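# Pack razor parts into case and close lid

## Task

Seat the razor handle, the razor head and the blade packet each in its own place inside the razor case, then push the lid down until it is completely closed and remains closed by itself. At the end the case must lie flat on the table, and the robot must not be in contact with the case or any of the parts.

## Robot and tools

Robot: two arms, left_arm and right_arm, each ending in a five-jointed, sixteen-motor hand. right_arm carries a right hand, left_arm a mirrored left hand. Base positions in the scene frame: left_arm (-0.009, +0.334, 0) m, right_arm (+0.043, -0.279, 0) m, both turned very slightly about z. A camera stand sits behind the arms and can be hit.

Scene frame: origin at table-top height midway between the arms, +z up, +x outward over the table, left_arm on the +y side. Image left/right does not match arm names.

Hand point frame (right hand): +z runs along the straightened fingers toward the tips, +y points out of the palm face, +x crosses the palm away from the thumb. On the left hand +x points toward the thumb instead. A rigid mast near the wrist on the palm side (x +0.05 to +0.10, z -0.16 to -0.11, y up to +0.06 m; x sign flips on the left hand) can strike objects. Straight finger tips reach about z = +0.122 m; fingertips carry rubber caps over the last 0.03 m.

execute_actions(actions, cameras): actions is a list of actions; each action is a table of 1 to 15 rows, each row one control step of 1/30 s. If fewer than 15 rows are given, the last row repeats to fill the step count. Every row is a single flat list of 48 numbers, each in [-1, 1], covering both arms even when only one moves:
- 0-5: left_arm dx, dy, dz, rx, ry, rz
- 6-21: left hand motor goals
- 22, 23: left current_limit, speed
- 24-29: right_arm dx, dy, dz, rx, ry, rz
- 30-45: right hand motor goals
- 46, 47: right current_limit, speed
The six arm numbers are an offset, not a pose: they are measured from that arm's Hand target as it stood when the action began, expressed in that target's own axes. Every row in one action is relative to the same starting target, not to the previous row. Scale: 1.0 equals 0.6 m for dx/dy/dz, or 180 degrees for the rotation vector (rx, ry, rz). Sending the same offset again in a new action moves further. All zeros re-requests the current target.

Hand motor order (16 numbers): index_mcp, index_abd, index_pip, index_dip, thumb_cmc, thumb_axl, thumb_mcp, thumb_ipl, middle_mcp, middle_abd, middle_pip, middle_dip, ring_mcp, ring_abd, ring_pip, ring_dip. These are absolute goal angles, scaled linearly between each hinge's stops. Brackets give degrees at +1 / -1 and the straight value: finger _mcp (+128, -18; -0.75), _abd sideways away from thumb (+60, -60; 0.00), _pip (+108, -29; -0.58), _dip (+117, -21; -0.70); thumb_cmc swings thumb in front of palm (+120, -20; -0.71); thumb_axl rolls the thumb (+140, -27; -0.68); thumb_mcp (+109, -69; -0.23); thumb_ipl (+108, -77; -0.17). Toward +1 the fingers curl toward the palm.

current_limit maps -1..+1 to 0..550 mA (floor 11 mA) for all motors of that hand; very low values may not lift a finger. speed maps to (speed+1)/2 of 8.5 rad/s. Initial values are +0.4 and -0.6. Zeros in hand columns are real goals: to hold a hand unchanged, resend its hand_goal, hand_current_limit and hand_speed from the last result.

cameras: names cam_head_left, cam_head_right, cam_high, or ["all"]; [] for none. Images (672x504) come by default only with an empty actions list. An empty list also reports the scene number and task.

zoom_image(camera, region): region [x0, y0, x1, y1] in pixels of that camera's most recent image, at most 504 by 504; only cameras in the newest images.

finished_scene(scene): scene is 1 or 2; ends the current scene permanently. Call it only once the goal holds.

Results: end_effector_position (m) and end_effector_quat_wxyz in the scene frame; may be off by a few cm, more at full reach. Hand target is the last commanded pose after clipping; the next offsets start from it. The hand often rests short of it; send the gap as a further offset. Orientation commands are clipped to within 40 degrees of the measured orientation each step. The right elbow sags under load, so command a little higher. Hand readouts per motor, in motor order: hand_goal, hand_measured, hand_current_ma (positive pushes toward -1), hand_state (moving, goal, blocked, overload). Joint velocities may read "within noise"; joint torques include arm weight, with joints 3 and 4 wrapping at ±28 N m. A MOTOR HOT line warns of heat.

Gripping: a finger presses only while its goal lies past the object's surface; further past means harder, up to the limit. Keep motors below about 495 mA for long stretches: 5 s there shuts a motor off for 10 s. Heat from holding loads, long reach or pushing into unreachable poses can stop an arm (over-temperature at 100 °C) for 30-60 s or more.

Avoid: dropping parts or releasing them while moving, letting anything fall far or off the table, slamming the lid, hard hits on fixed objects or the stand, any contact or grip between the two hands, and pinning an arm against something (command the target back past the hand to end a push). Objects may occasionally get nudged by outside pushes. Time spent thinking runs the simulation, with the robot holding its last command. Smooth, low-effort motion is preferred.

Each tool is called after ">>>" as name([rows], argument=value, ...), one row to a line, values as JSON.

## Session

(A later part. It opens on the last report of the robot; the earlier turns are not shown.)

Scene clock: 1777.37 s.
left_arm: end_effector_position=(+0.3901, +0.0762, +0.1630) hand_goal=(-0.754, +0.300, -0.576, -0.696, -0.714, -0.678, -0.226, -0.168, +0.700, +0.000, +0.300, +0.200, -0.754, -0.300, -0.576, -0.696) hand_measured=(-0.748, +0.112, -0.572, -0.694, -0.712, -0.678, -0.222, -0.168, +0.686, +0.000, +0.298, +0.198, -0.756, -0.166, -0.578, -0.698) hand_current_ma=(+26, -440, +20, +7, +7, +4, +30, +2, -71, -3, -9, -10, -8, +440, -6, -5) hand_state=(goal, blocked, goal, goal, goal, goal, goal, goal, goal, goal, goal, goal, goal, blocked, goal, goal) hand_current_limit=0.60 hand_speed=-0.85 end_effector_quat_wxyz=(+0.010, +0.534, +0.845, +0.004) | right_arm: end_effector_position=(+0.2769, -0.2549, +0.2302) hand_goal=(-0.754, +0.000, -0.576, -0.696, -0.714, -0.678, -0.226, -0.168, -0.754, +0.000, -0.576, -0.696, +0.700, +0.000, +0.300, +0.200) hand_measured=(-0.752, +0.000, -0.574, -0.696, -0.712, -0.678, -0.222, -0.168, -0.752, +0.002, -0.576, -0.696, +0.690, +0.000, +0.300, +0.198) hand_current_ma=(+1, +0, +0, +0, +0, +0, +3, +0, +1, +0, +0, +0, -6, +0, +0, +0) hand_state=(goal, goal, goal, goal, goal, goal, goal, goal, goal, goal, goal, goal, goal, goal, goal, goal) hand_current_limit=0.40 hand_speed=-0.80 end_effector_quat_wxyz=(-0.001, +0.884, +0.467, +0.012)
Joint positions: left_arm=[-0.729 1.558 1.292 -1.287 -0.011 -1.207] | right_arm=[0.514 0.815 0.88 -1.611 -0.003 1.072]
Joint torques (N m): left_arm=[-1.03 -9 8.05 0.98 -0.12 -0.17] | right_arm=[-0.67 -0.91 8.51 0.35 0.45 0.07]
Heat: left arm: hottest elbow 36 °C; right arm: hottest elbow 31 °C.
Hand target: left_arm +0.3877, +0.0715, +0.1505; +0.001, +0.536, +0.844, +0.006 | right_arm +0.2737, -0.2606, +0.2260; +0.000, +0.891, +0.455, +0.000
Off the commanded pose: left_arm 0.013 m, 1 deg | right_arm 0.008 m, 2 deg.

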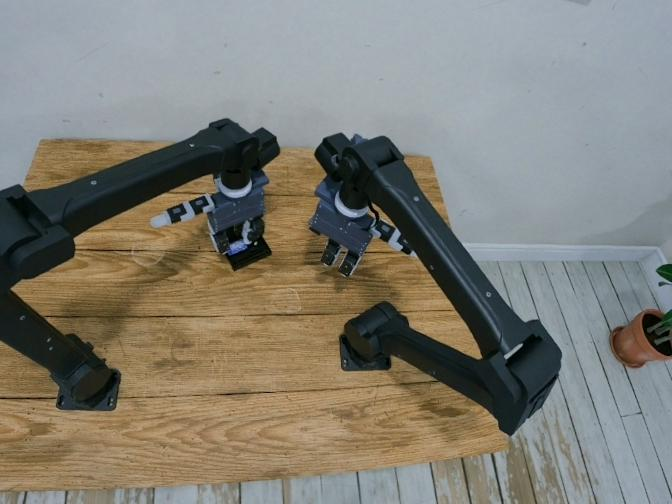

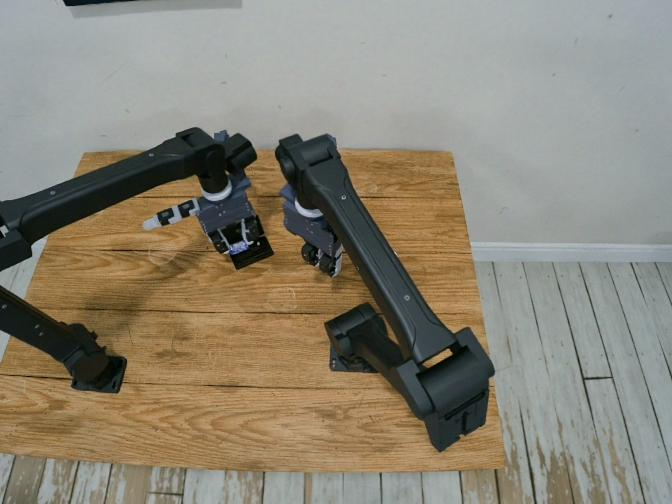

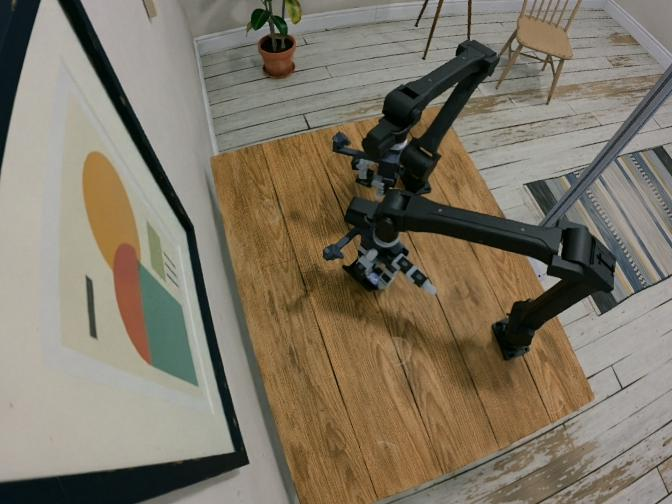

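>>> execute_actions([
  [[0,-0.008,-0.01,0,0,0,-0.754,0.3,-0.576,-0.696,-0.714,-0.678,-0.226,-0.168,0.7,0,0.3,0.2,-0.754,-0.3,-0.576,-0.696,0.6,-0.85,0,0,0,0,0,0,-0.754,0,-0.576,-0.696,-0.714,-0.678,-0.226,-0.168,-0.754,0,-0.576,-0.696,0.7,0,0.3,0.2,0.4,-0.8],[0,-0.0133,-0.01,0,0,0,-0.754,0.3,-0.576,-0.696,-0.714,-0.678,-0.226,-0.168,0.7,0,0.3,0.2,-0.754,-0.3,-0.576,-0.696,0.6,-0.85,0,0,0,0,0,0,-0.754,0,-0.576,-0.696,-0.714,-0.678,-0.226,-0.168,-0.754,0,-0.576,-0.696,0.7,0,0.3,0.2,0.4,-0.8]],
], cameras=["all"])

>>> zoom_image(camera="cam_head_right", region=[220, 225, 280, 285])

>>> zoom_image(camera="cam_head_left", region=[220, 225, 280, 285])

Scene clock: 1804.00 s.
left_arm: end_effector_position=(+0.3845, +0.0700, +0.1630) hand_goal=(-0.754, +0.300, -0.576, -0.696, -0.714, -0.678, -0.226, -0.168, +0.700, +0.000, +0.300, +0.200, -0.754, -0.300, -0.576, -0.696) hand_measured=(-0.748, +0.112, -0.572, -0.694, -0.712, -0.678, -0.222, -0.168, +0.686, +0.000, +0.298, +0.198, -0.756, -0.166, -0.578, -0.698) hand_current_ma=(+26, -440, +20, +7, +7, +4, +30, +2, -71, -3, -9, -10, -8, +440, -6, -5) hand_state=(goal, blocked, goal, goal, goal, goal, goal, goal, goal, goal, goal, goal, goal, blocked, goal, goal) hand_current_limit=0.60 hand_speed=-0.85 end_effector_quat_wxyz=(+0.010, +0.535, +0.845, +0.004) | right_arm: end_effector_position=(+0.2769, -0.2549, +0.2302) hand_goal=(-0.754, +0.000, -0.576, -0.696, -0.714, -0.678, -0.226, -0.168, -0.754, +0.000, -0.576, -0.696, +0.700, +0.000, +0.300, +0.200) hand_measured=(-0.752, +0.000, -0.574, -0.696, -0.712, -0.678, -0.222, -0.168, -0.752, +0.002, -0.576, -0.696, +0.690, +0.000, +0.300, +0.198) hand_current_ma=(+1, +0, +0, +0, +0, +0, +3, +0, +1, +0, +0, +0, -6, +0, +0, +0) hand_state=(goal, goal, goal, goal, goal, goal, goal, goal, goal, goal, goal, goal, goal, goal, goal, goal) hand_current_limit=0.40 hand_speed=-0.80 end_effector_quat_wxyz=(-0.001, +0.884, +0.467, +0.012)
Joint positions: left_arm=[-0.747 1.558 1.292 -1.287 -0.011 -1.222] | right_arm=[0.514 0.815 0.88 -1.611 -0.003 1.072]
Joint torques (N m): left_arm=[-0.91 -9.64 8.34 0.49 -0.14 -0.23] | right_arm=[-0.67 -0.91 8.53 0.36 0.45 0.07]
Heat: left arm: hottest elbow 35 °C; right arm: hottest elbow 31 °C.
Hand target: left_arm +0.3804, +0.0681, +0.1565; +0.001, +0.536, +0.844, +0.006 | right_arm +0.2737, -0.2606, +0.2260; +0.000, +0.891, +0.455, +0.000
Off the commanded pose: left_arm 0.008 m, 1 deg | right_arm 0.008 m, 2 deg.

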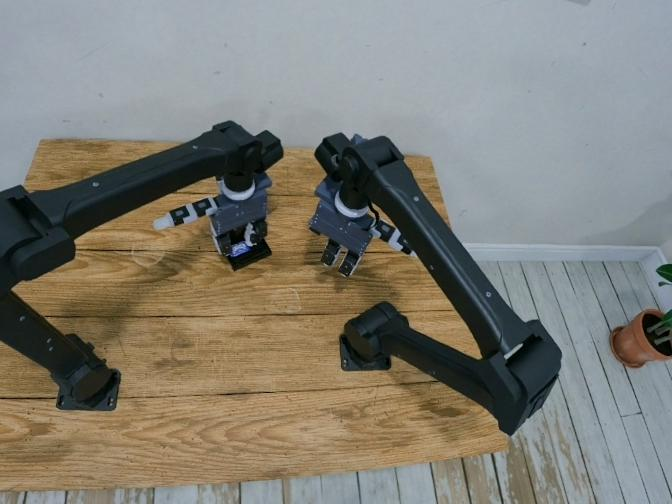

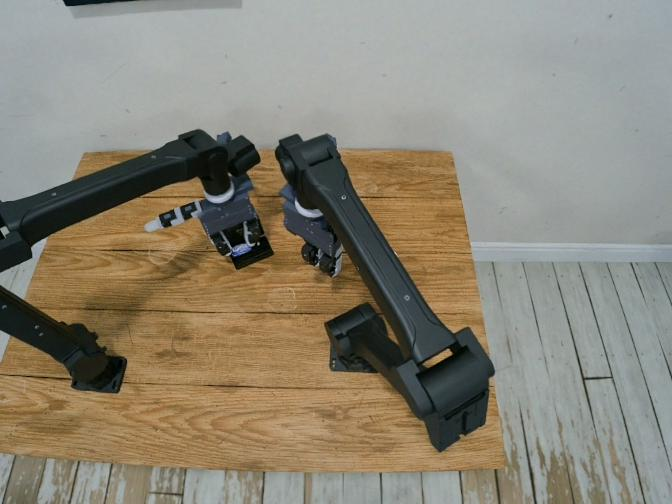

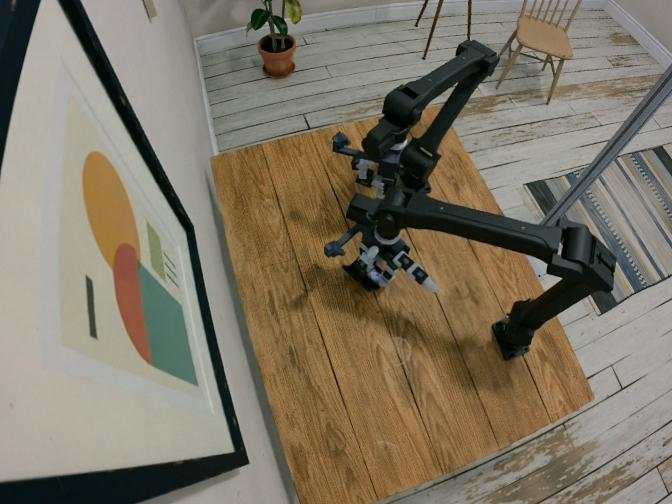

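Scaled by 8.400 from the camera's 672x504 image, which has a finer 960x720 frame.

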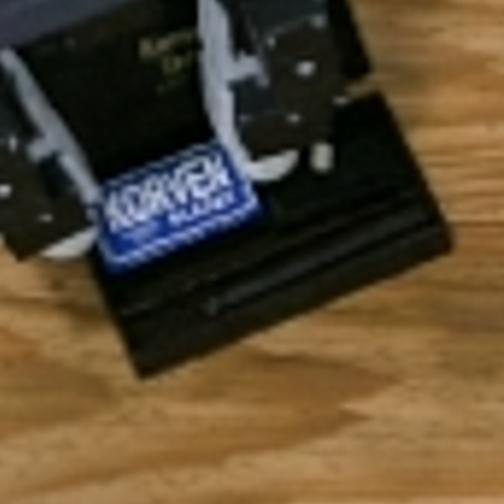

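Scaled by 8.400 from the camera's 672x504 image, which has a finer 960x720 frame.

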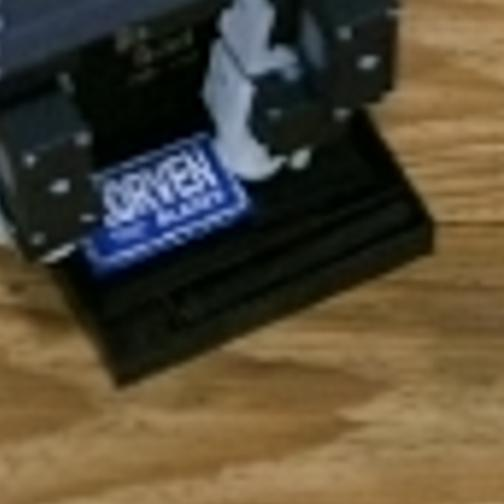

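>>> execute_actions([
  [[0.0033,0.0033,0.008,0,0,0,-0.754,0.3,-0.576,-0.696,-0.714,-0.678,-0.226,-0.168,0.7,0,0.3,0.2,-0.754,-0.3,-0.576,-0.696,0.6,-0.85,0,0,0,0,0,0,-0.754,0,-0.576,-0.696,-0.714,-0.678,-0.226,-0.168,-0.754,0,-0.576,-0.696,0.7,0,0.3,0.2,0.4,-0.8],[0.0033,0.0033,0.016,0,0,0,-0.754,0.3,-0.576,-0.696,-0.714,-0.678,-0.226,-0.168,0.7,0,0.3,0.2,-0.754,-0.3,-0.576,-0.696,0.6,-0.85,0,0,0,0,0,0,-0.754,0,-0.576,-0.696,-0.714,-0.678,-0.226,-0.168,-0.754,0,-0.576,-0.696,0.7,0,0.3,0.2,0.4,-0.8],[0.0033,0.0033,0.022,0,0,0,-0.754,0.3,-0.576,-0.696,-0.714,-0.678,-0.226,-0.168,0.7,0,0.3,0.2,-0.754,-0.3,-0.576,-0.696,0.6,-0.85,0,0,0,0,0,0,-0.754,0,-0.576,-0.696,-0.714,-0.678,-0.226,-0.168,-0.754,0,-0.576,-0.696,0.7,0,0.3,0.2,0.4,-0.8]],
], cameras=["all"])

>>> zoom_image(camera="cam_head_right", region=[220, 225, 280, 285])

>>> zoom_image(camera="cam_head_left", region=[220, 225, 280, 285])

>>> zoom_image(camera="cam_high", region=[340, 240, 400, 300])

Scene clock: 1828.73 s.
left_arm: end_effector_position=(+0.3823, +0.0723, +0.1543) hand_goal=(-0.754, +0.300, -0.576, -0.696, -0.714, -0.678, -0.226, -0.168, +0.700, +0.000, +0.300, +0.200, -0.754, -0.300, -0.576, -0.696) hand_measured=(-0.748, +0.112, -0.572, -0.694, -0.712, -0.678, -0.222, -0.168, +0.686, +0.000, +0.298, +0.198, -0.756, -0.166, -0.578, -0.698) hand_current_ma=(+26, -440, +20, +7, +7, +4, +30, +2, -71, -3, -9, -10, -8, +440, -6, -5) hand_state=(goal, blocked, goal, goal, goal, goal, goal, goal, goal, goal, goal, goal, goal, blocked, goal, goal) hand_current_limit=0.60 hand_speed=-0.85 end_effector_quat_wxyz=(+0.008, +0.535, +0.845, +0.004) | right_arm: end_effector_position=(+0.2769, -0.2549, +0.2302) hand_goal=(-0.754, +0.000, -0.576, -0.696, -0.714, -0.678, -0.226, -0.168, -0.754, +0.000, -0.576, -0.696, +0.700, +0.000, +0.300, +0.200) hand_measured=(-0.752, +0.000, -0.574, -0.696, -0.712, -0.678, -0.222, -0.168, -0.752, +0.002, -0.576, -0.696, +0.690, +0.000, +0.300, +0.198) hand_current_ma=(+1, +0, +0, +0, +0, +0, +3, +0, +1, +0, +0, +0, -6, +0, +0, +0) hand_state=(goal, goal, goal, goal, goal, goal, goal, goal, goal, goal, goal, goal, goal, goal, goal, goal) hand_current_limit=0.40 hand_speed=-0.80 end_effector_quat_wxyz=(-0.001, +0.884, +0.467, +0.012)
Joint positions: left_arm=[-0.747 1.558 1.268 -1.266 -0.011 -1.222] | right_arm=[0.514 0.815 0.88 -1.611 -0.003 1.072]
Joint torques (N m): left_arm=[-0.44 -9 7.83 1.03 -0.12 -0.13] | right_arm=[-0.67 -0.85 8.53 0.35 0.45 0.07]
Heat: left arm: hottest elbow 35 °C; right arm: hottest elbow 31 °C.
Hand target: left_arm +0.3815, +0.0708, +0.1433; +0.001, +0.537, +0.844, +0.006 | right_arm +0.2737, -0.2606, +0.2260; +0.000, +0.891, +0.455, +0.000
Off the commanded pose: left_arm 0.011 m, 1 deg | right_arm 0.008 m, 2 deg.

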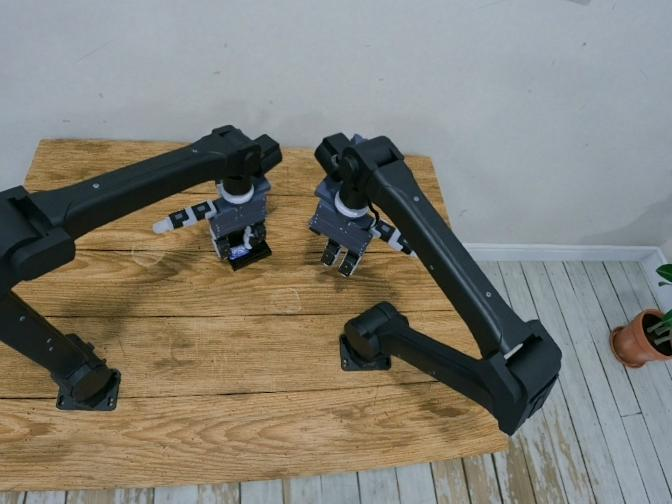

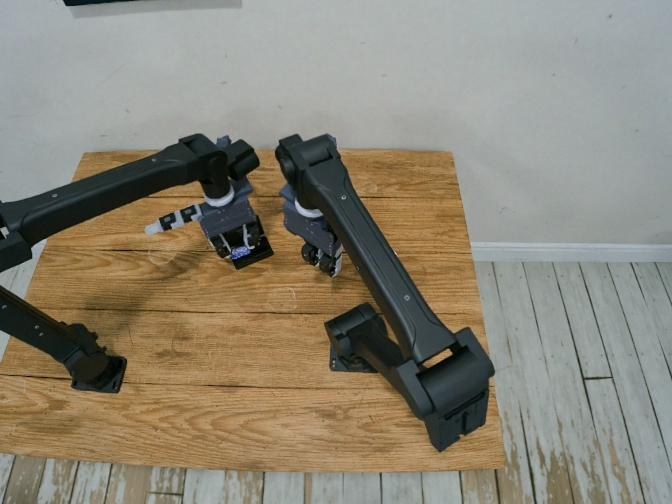

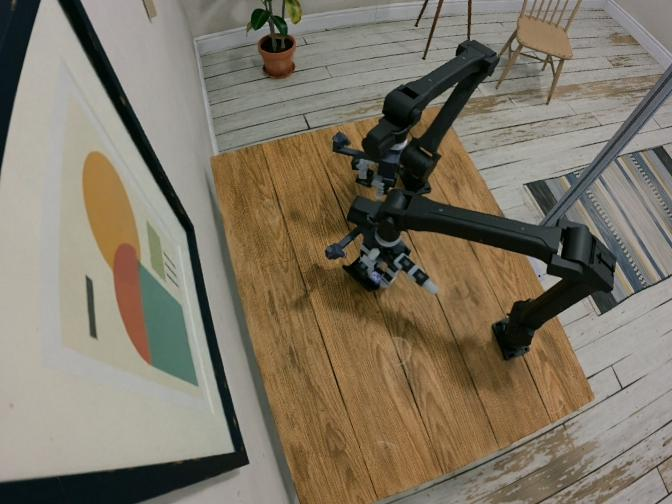

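Scaled by 8.400 from the camera's 672x504 image, which has a finer 960x720 frame.

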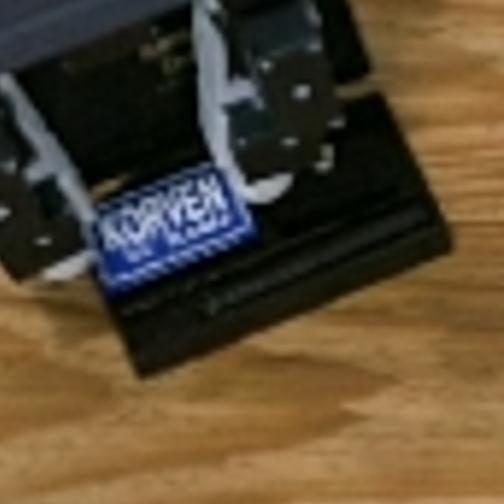

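Scaled by 8.400 from the camera's 672x504 image, which has a finer 960x720 frame.

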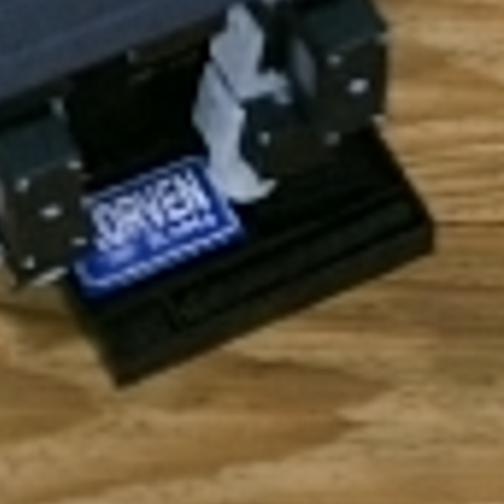

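Scaled by 8.400 from the camera's 672x504 image, which has a finer 960x720 frame.

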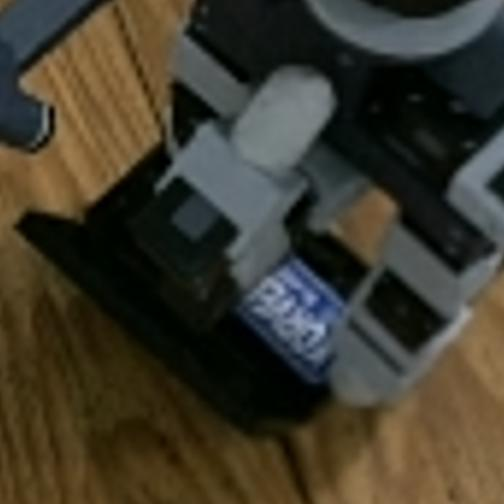

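>>> execute_actions([
  [[0.002,0.003,0.006,0,0,0,-0.754,0.3,-0.576,-0.696,-0.714,-0.678,-0.226,-0.168,0.7,0,0.3,0.2,-0.754,-0.3,-0.576,-0.696,0.6,-0.85,0,0,0,0,0,0,-0.754,0,-0.576,-0.696,-0.714,-0.678,-0.226,-0.168,-0.754,0,-0.576,-0.696,0.7,0,0.3,0.2,0.4,-0.8],[0.002,0.003,0.011,0,0,0,-0.754,0.3,-0.576,-0.696,-0.714,-0.678,-0.226,-0.168,0.7,0,0.3,0.2,-0.754,-0.3,-0.576,-0.696,0.6,-0.85,0,0,0,0,0,0,-0.754,0,-0.576,-0.696,-0.714,-0.678,-0.226,-0.168,-0.754,0,-0.576,-0.696,0.7,0,0.3,0.2,0.4,-0.8]],
], cameras=["all"])

>>> zoom_image(camera="cam_head_right", region=[220, 235, 270, 285])

>>> zoom_image(camera="cam_head_left", region=[220, 235, 270, 285])

>>> zoom_image(camera="cam_high", region=[350, 250, 400, 300])

Scene clock: 1845.87 s.
left_arm: end_effector_position=(+0.3825, +0.0720, +0.1501) hand_goal=(-0.754, +0.300, -0.576, -0.696, -0.714, -0.678, -0.226, -0.168, +0.700, +0.000, +0.300, +0.200, -0.754, -0.300, -0.576, -0.696) hand_measured=(-0.748, +0.112, -0.572, -0.694, -0.712, -0.678, -0.222, -0.168, +0.686, +0.000, +0.298, +0.198, -0.756, -0.166, -0.578, -0.698) hand_current_ma=(+26, -440, +20, +7, +7, +4, +30, +2, -71, -3, -9, -10, -8, +440, -6, -5) hand_state=(goal, blocked, goal, goal, goal, goal, goal, goal, goal, goal, goal, goal, goal, blocked, goal, goal) hand_current_limit=0.60 hand_speed=-0.85 end_effector_quat_wxyz=(+0.011, +0.535, +0.845, +0.003) | right_arm: end_effector_position=(+0.2769, -0.2549, +0.2302) hand_goal=(-0.754, +0.000, -0.576, -0.696, -0.714, -0.678, -0.226, -0.168, -0.754, +0.000, -0.576, -0.696, +0.700, +0.000, +0.300, +0.200) hand_measured=(-0.752, +0.000, -0.574, -0.696, -0.712, -0.678, -0.222, -0.168, -0.752, +0.002, -0.576, -0.696, +0.690, +0.000, +0.300, +0.198) hand_current_ma=(+1, +0, +0, +0, +0, +0, +3, +0, +1, +0, +0, +0, -6, +0, +0, +0) hand_state=(goal, goal, goal, goal, goal, goal, goal, goal, goal, goal, goal, goal, goal, goal, goal, goal) hand_current_limit=0.40 hand_speed=-0.80 end_effector_quat_wxyz=(-0.001, +0.884, +0.467, +0.012)
Joint positions: left_arm=[-0.747 1.559 1.257 -1.249 -0.011 -1.222] | right_arm=[0.514 0.815 0.88 -1.611 -0.003 1.072]
Joint torques (N m): left_arm=[-0.15 -8.94 7.66 0.99 -0.12 -0.07] | right_arm=[-0.67 -0.91 8.51 0.36 0.45 0.07]
Heat: left arm: hottest elbow 36 °C; right arm: hottest elbow 31 °C.
Hand target: left_arm +0.3826, +0.0727, +0.1368; +0.001, +0.537, +0.844, +0.006 | right_arm +0.2737, -0.2606, +0.2260; +0.000, +0.891, +0.455, +0.000
Off the commanded pose: left_arm 0.013 m, 1 deg | right_arm 0.008 m, 2 deg.

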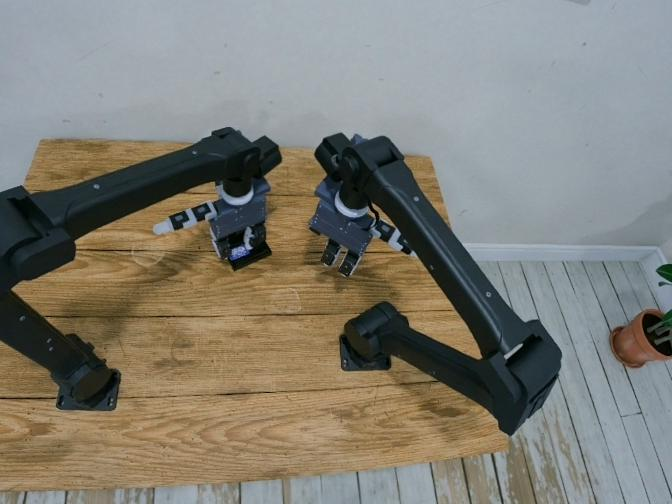

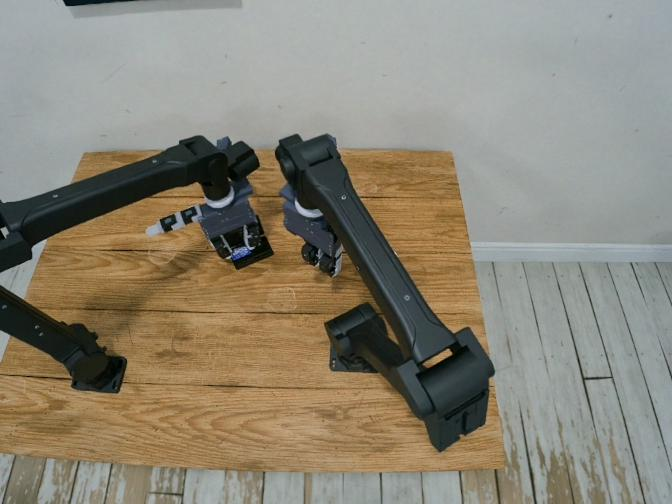

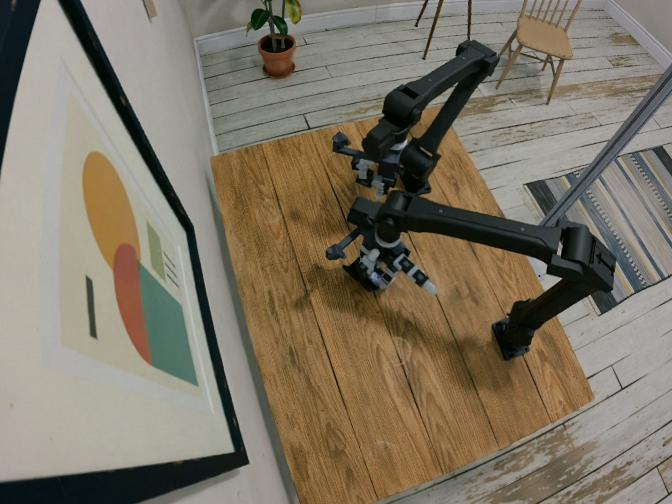

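Scaled by 10.080 from the camera's 672x504 image, which has a finer 960x720 frame.

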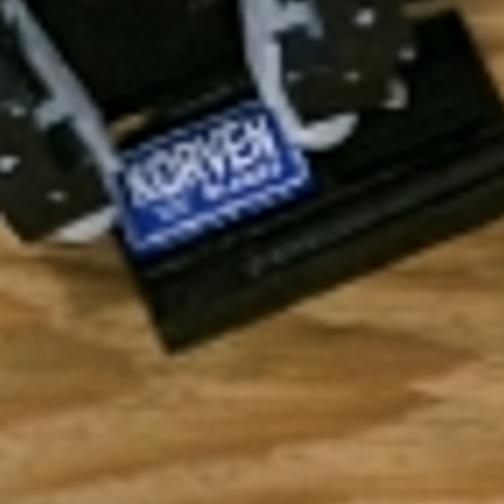

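Scaled by 10.080 from the camera's 672x504 image, which has a finer 960x720 frame.

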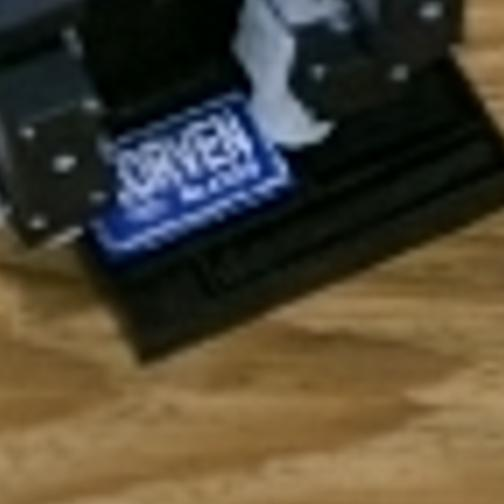

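Scaled by 10.080 from the camera's 672x504 image, which has a finer 960x720 frame.

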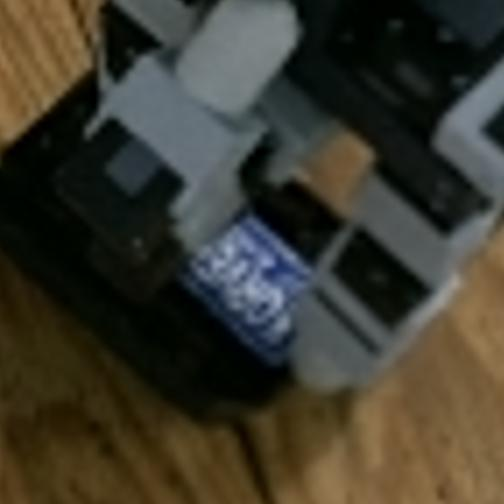

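>>> execute_actions([
  [[0.001,0.004,-0.006,0,0,0,-0.754,0.3,-0.576,-0.696,-0.714,-0.678,-0.226,-0.168,0.7,0,0.3,0.2,-0.754,-0.3,-0.576,-0.696,0.6,-0.85,0,0,0,0,0,0,-0.754,0,-0.576,-0.696,-0.714,-0.678,-0.226,-0.168,-0.754,0,-0.576,-0.696,0.7,0,0.3,0.2,0.4,-0.8],[0.001,0.0065,-0.006,0,0,0,-0.754,0.3,-0.576,-0.696,-0.714,-0.678,-0.226,-0.168,0.7,0,0.3,0.2,-0.754,-0.3,-0.576,-0.696,0.6,-0.85,0,0,0,0,0,0,-0.754,0,-0.576,-0.696,-0.714,-0.678,-0.226,-0.168,-0.754,0,-0.576,-0.696,0.7,0,0.3,0.2,0.4,-0.8]],
], cameras=["all"])

>>> zoom_image(camera="cam_head_right", region=[220, 235, 270, 285])

>>> zoom_image(camera="cam_head_left", region=[220, 235, 270, 285])

Scene clock: 1866.30 s.
left_arm: end_effector_position=(+0.3828, +0.0717, +0.1501) hand_goal=(-0.754, +0.300, -0.576, -0.696, -0.714, -0.678, -0.226, -0.168, +0.700, +0.000, +0.300, +0.200, -0.754, -0.300, -0.576, -0.696) hand_measured=(-0.748, +0.112, -0.572, -0.694, -0.712, -0.678, -0.222, -0.168, +0.686, +0.000, +0.298, +0.198, -0.756, -0.166, -0.578, -0.698) hand_current_ma=(+26, -440, +20, +7, +7, +4, +30, +2, -71, -3, -9, -10, -8, +440, -6, -5) hand_state=(goal, blocked, goal, goal, goal, goal, goal, goal, goal, goal, goal, goal, goal, blocked, goal, goal) hand_current_limit=0.60 hand_speed=-0.85 end_effector_quat_wxyz=(+0.011, +0.537, +0.843, +0.003) | right_arm: end_effector_position=(+0.2769, -0.2549, +0.2302) hand_goal=(-0.754, +0.000, -0.576, -0.696, -0.714, -0.678, -0.226, -0.168, -0.754, +0.000, -0.576, -0.696, +0.700, +0.000, +0.300, +0.200) hand_measured=(-0.752, +0.000, -0.574, -0.696, -0.712, -0.678, -0.222, -0.168, -0.752, +0.002, -0.576, -0.696, +0.690, +0.000, +0.300, +0.198) hand_current_ma=(+1, +0, +0, +0, +0, +0, +3, +0, +1, +0, +0, +0, -6, +0, +0, +0) hand_state=(goal, goal, goal, goal, goal, goal, goal, goal, goal, goal, goal, goal, goal, goal, goal, goal) hand_current_limit=0.40 hand_speed=-0.80 end_effector_quat_wxyz=(-0.001, +0.884, +0.467, +0.012)
Joint positions: left_arm=[-0.747 1.559 1.257 -1.249 -0.011 -1.217] | right_arm=[0.514 0.815 0.88 -1.611 -0.003 1.072]
Joint torques (N m): left_arm=[0.91 -8.94 8.35 0.72 -0.14 -0.04] | right_arm=[-0.67 -0.85 8.53 0.35 0.45 0.07]
Heat: left arm: hottest elbow 35 °C; right arm: hottest elbow 31 °C.
Hand target: left_arm +0.3859, +0.0749, +0.1404; +0.001, +0.537, +0.844, +0.006 | right_arm +0.2737, -0.2606, +0.2260; +0.000, +0.891, +0.455, +0.000
Off the commanded pose: left_arm 0.011 m, 1 deg | right_arm 0.008 m, 2 deg.

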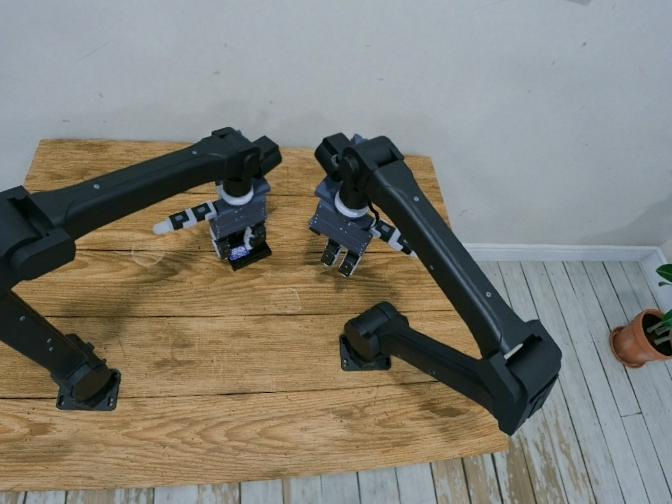

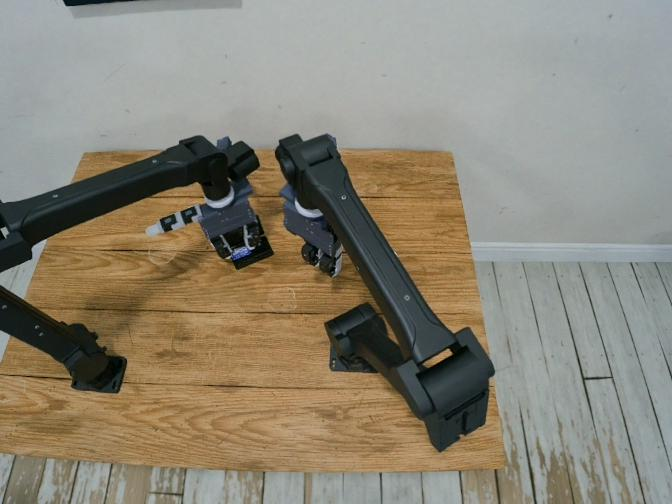

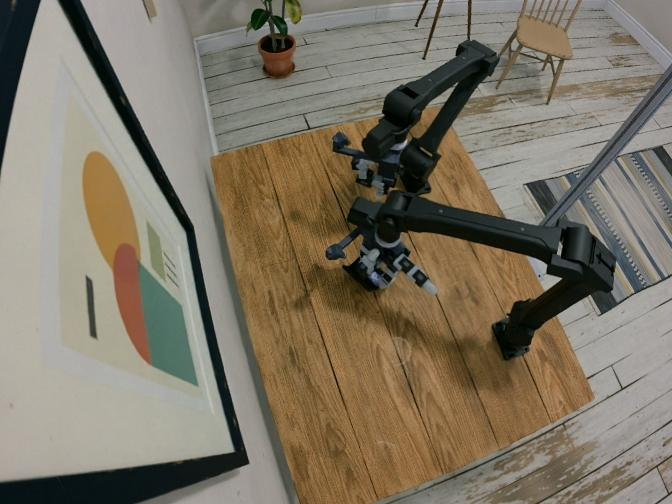

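Scaled by 10.080 from the camera's 672x504 image, which has a finer 960x720 frame.

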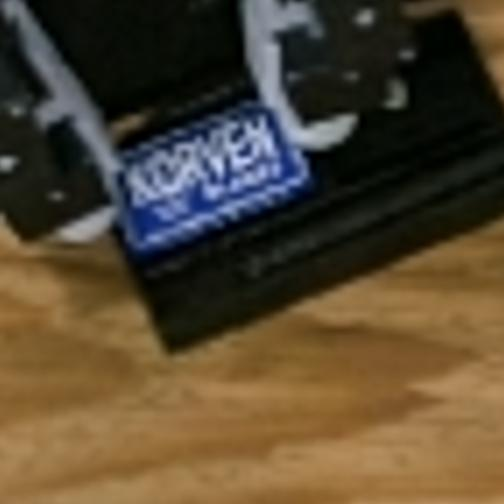

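Scaled by 10.080 from the camera's 672x504 image, which has a finer 960x720 frame.

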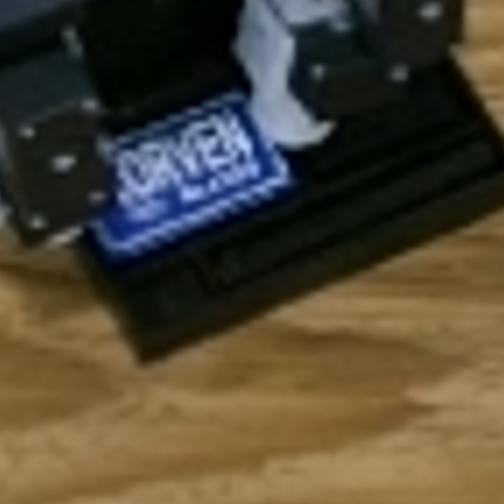

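>>> execute_actions([
  [[0,0.003,-0.008,0,0,0,-0.754,0.3,-0.576,-0.696,-0.714,-0.678,-0.226,-0.168,0.7,0,0.3,0.2,-0.754,-0.3,-0.576,-0.696,0.6,-0.85,0,0,0,0,0,0,-0.754,0,-0.576,-0.696,-0.714,-0.678,-0.226,-0.168,-0.754,0,-0.576,-0.696,0.7,0,0.3,0.2,0.4,-0.8],[0,0.006,-0.008,0,0,0,-0.754,0.3,-0.576,-0.696,-0.714,-0.678,-0.226,-0.168,0.7,0,0.3,0.2,-0.754,-0.3,-0.576,-0.696,0.6,-0.85,0,0,0,0,0,0,-0.754,0,-0.576,-0.696,-0.714,-0.678,-0.226,-0.168,-0.754,0,-0.576,-0.696,0.7,0,0.3,0.2,0.4,-0.8]],
], cameras=["all"])

>>> zoom_image(camera="cam_head_right", region=[220, 235, 270, 285])

>>> zoom_image(camera="cam_head_left", region=[220, 235, 270, 285])

Scene clock: 1874.53 s.
left_arm: end_effector_position=(+0.3842, +0.0727, +0.1502) hand_goal=(-0.754, +0.300, -0.576, -0.696, -0.714, -0.678, -0.226, -0.168, +0.700, +0.000, +0.300, +0.200, -0.754, -0.300, -0.576, -0.696) hand_measured=(-0.748, +0.112, -0.572, -0.694, -0.712, -0.678, -0.222, -0.168, +0.686, +0.000, +0.298, +0.198, -0.756, -0.166, -0.578, -0.698) hand_current_ma=(+26, -440, +20, +7, +7, +4, +30, +2, -71, -3, -9, -10, -8, +440, -6, -5) hand_state=(goal, blocked, goal, goal, goal, goal, goal, goal, goal, goal, goal, goal, goal, blocked, goal, goal) hand_current_limit=0.60 hand_speed=-0.85 end_effector_quat_wxyz=(+0.011, +0.539, +0.842, +0.004) | right_arm: end_effector_position=(+0.2769, -0.2549, +0.2302) hand_goal=(-0.754, +0.000, -0.576, -0.696, -0.714, -0.678, -0.226, -0.168, -0.754, +0.000, -0.576, -0.696, +0.700, +0.000, +0.300, +0.200) hand_measured=(-0.752, +0.000, -0.574, -0.696, -0.712, -0.678, -0.222, -0.168, -0.752, +0.002, -0.576, -0.696, +0.690, +0.000, +0.300, +0.198) hand_current_ma=(+1, +0, +0, +0, +0, +0, +3, +0, +1, +0, +0, +0, -6, +0, +0, +0) hand_state=(goal, goal, goal, goal, goal, goal, goal, goal, goal, goal, goal, goal, goal, goal, goal, goal) hand_current_limit=0.40 hand_speed=-0.80 end_effector_quat_wxyz=(-0.001, +0.884, +0.467, +0.012)
Joint positions: left_arm=[-0.744 1.559 1.257 -1.249 -0.011 -1.21] | right_arm=[0.514 0.815 0.88 -1.611 -0.003 1.072]
Joint torques (N m): left_arm=[0.91 -8.88 9.35 0.17 -0.13 -0.03] | right_arm=[-0.67 -0.91 8.51 0.36 0.45 0.07]
Heat: left arm: hottest elbow 36 °C; right arm: hottest elbow 31 °C.
Hand target: left_arm +0.3892, +0.0764, +0.1452; +0.001, +0.536, +0.844, +0.006 | right_arm +0.2737, -0.2606, +0.2260; +0.000, +0.891, +0.455, +0.000
Off the commanded pose: left_arm 0.008 m, 1 deg | right_arm 0.008 m, 2 deg.

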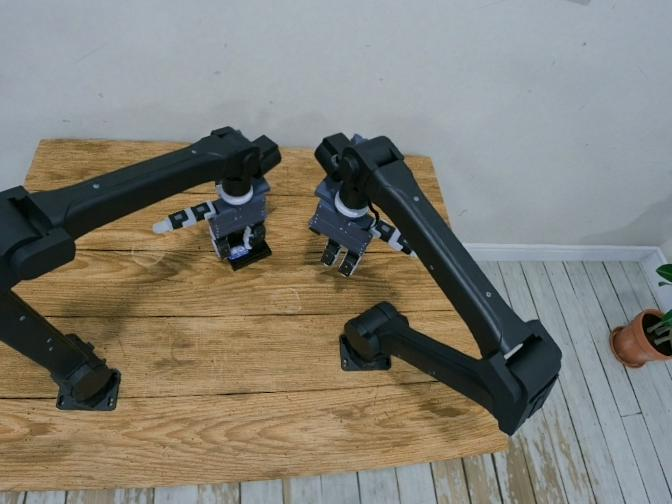

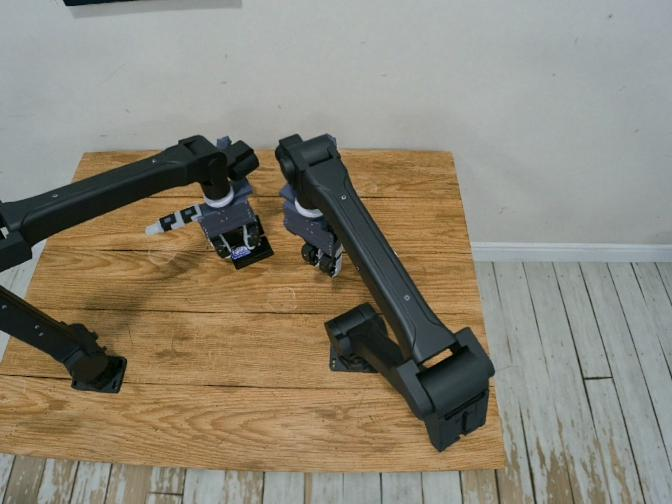

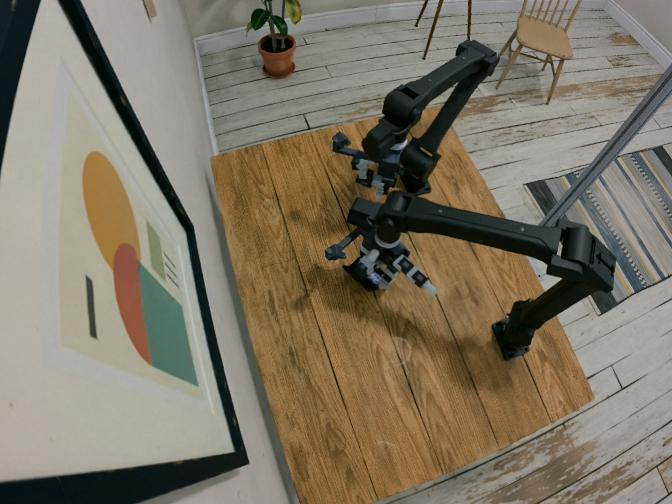

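Scaled by 10.080 from the camera's 672x504 image, which has a finer 960x720 frame.

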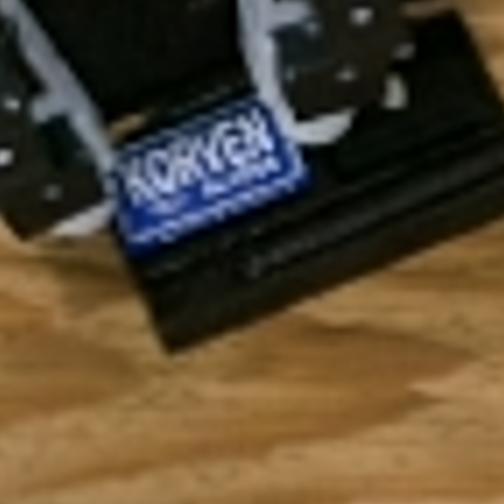

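Scaled by 10.080 from the camera's 672x504 image, which has a finer 960x720 frame.

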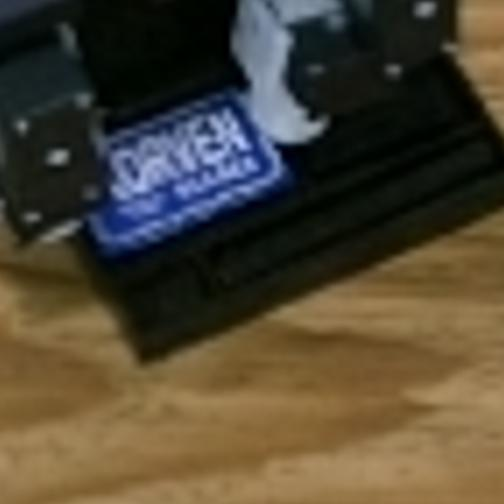

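>>> execute_actions([
  [[0,0,0,0,0,0,-0.754,0.15,-0.576,-0.696,-0.714,-0.678,-0.226,-0.168,0.7,0,0.3,0.2,-0.754,-0.2,-0.576,-0.696,0.6,-0.9,0,0,0,0,0,0,-0.754,0,-0.576,-0.696,-0.714,-0.678,-0.226,-0.168,-0.754,0,-0.576,-0.696,0.7,0,0.3,0.2,0.4,-0.8],[0,0,0,0,0,0,-0.754,0.12,-0.576,-0.696,-0.714,-0.678,-0.226,-0.168,0.7,0,0.3,0.2,-0.754,-0.17,-0.576,-0.696,0.6,-0.9,0,0,0,0,0,0,-0.754,0,-0.576,-0.696,-0.714,-0.678,-0.226,-0.168,-0.754,0,-0.576,-0.696,0.7,0,0.3,0.2,0.4,-0.8],[0,0,0,0,0,0,-0.754,0.08,-0.576,-0.696,-0.714,-0.678,-0.226,-0.168,0.7,0,0.3,0.2,-0.754,-0.13,-0.576,-0.696,0.6,-0.9,0,0,0,0,0,0,-0.754,0,-0.576,-0.696,-0.714,-0.678,-0.226,-0.168,-0.754,0,-0.576,-0.696,0.7,0,0.3,0.2,0.4,-0.8],[0,0,0,0,0,0,-0.754,0.04,-0.576,-0.696,-0.714,-0.678,-0.226,-0.168,0.7,0,0.3,0.2,-0.754,-0.09,-0.576,-0.696,0.6,-0.9,0,0,0,0,0,0,-0.754,0,-0.576,-0.696,-0.714,-0.678,-0.226,-0.168,-0.754,0,-0.576,-0.696,0.7,0,0.3,0.2,0.4,-0.8]],
], cameras=["all"])

>>> zoom_image(camera="cam_head_right", region=[220, 235, 270, 285])

>>> zoom_image(camera="cam_head_left", region=[220, 235, 270, 285])

>>> zoom_image(camera="cam_high", region=[350, 250, 400, 300])

Scene clock: 1895.83 s.
left_arm: end_effector_position=(+0.3842, +0.0727, +0.1502) hand_goal=(-0.754, +0.040, -0.576, -0.696, -0.714, -0.678, -0.226, -0.168, +0.700, +0.000, +0.300, +0.200, -0.754, -0.090, -0.576, -0.696) hand_measured=(-0.748, +0.044, -0.572, -0.694, -0.712, -0.678, -0.222, -0.168, +0.686, +0.000, +0.298, +0.198, -0.756, -0.092, -0.578, -0.698) hand_current_ma=(+26, +13, +17, +7, +7, +4, +30, +2, -71, -3, -9, -10, -6, -12, -6, -5) hand_state=(goal, goal, goal, goal, goal, goal, goal, goal, goal, goal, goal, goal, goal, goal, goal, goal) hand_current_limit=0.60 hand_speed=-0.90 end_effector_quat_wxyz=(+0.011, +0.539, +0.842, +0.004) | right_arm: end_effector_position=(+0.2769, -0.2549, +0.2302) hand_goal=(-0.754, +0.000, -0.576, -0.696, -0.714, -0.678, -0.226, -0.168, -0.754, +0.000, -0.576, -0.696, +0.700, +0.000, +0.300, +0.200) hand_measured=(-0.752, +0.000, -0.574, -0.696, -0.712, -0.678, -0.222, -0.168, -0.752, +0.002, -0.576, -0.696, +0.690, +0.000, +0.300, +0.198) hand_current_ma=(+1, +0, +0, +0, +0, +0, +3, +0, +1, +0, +0, +0, -6, +0, +0, +0) hand_state=(goal, goal, goal, goal, goal, goal, goal, goal, goal, goal, goal, goal, goal, goal, goal, goal) hand_current_limit=0.40 hand_speed=-0.80 end_effector_quat_wxyz=(-0.001, +0.884, +0.467, +0.012)
Joint positions: left_arm=[-0.744 1.559 1.257 -1.249 -0.011 -1.21] | right_arm=[0.514 0.815 0.88 -1.611 -0.003 1.072]
Joint torques (N m): left_arm=[0.91 -8.76 9.39 0.13 -0.13 -0.03] | right_arm=[-0.67 -0.91 8.53 0.35 0.45 0.07]
Heat: left arm: hottest elbow 36 °C; right arm: hottest elbow 31 °C.
Hand target: left_arm +0.3892, +0.0765, +0.1452; +0.001, +0.536, +0.844, +0.006 | right_arm +0.2737, -0.2606, +0.2260; +0.000, +0.891, +0.455, +0.000
Off the commanded pose: left_arm 0.008 m, 1 deg | right_arm 0.008 m, 2 deg.

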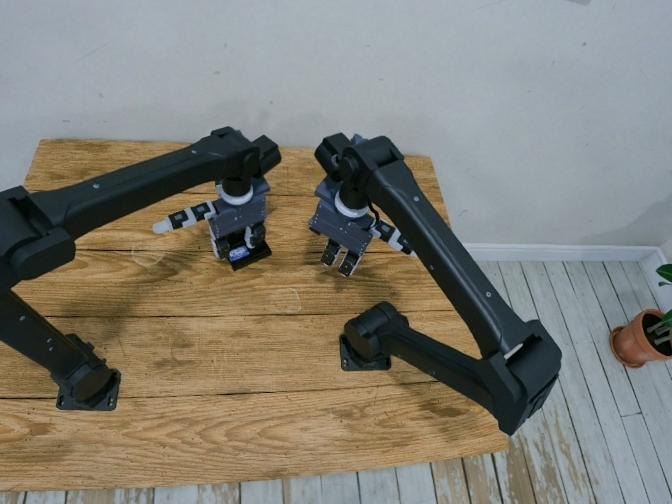

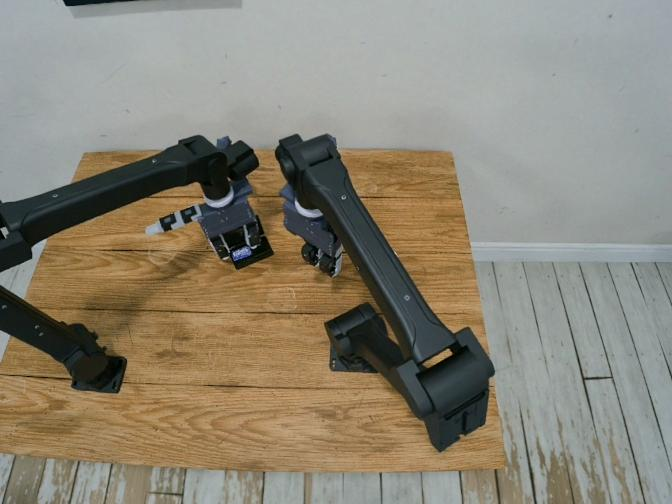

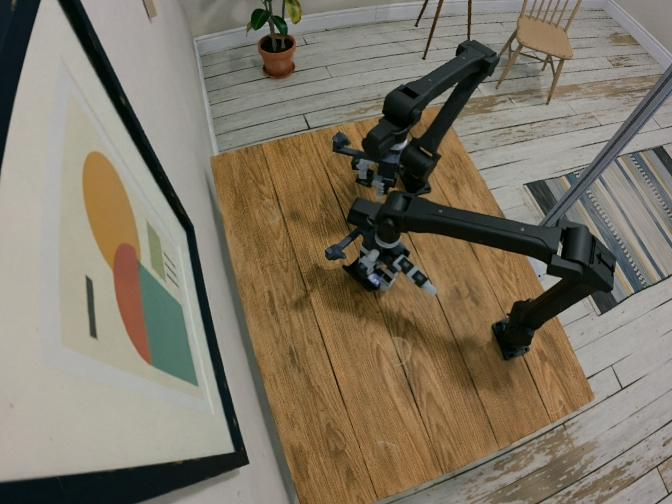

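Scaled by 10.080 from the camera's 672x504 image, which has a finer 960x720 frame.

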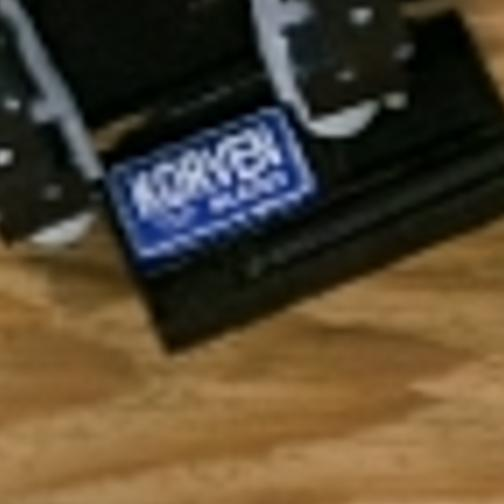

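Scaled by 10.080 from the camera's 672x504 image, which has a finer 960x720 frame.

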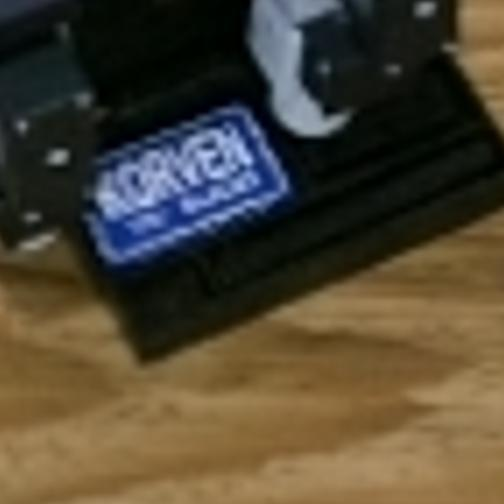

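Scaled by 10.080 from the camera's 672x504 image, which has a finer 960x720 frame.

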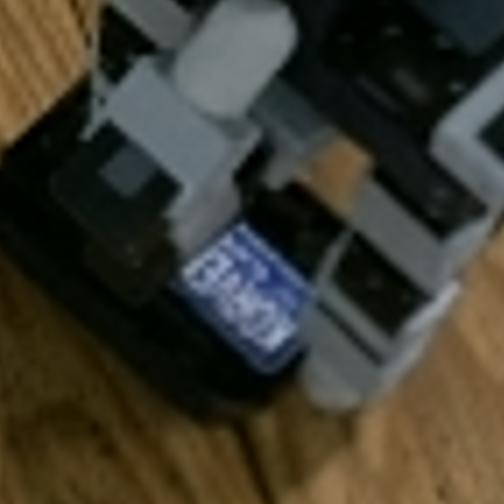

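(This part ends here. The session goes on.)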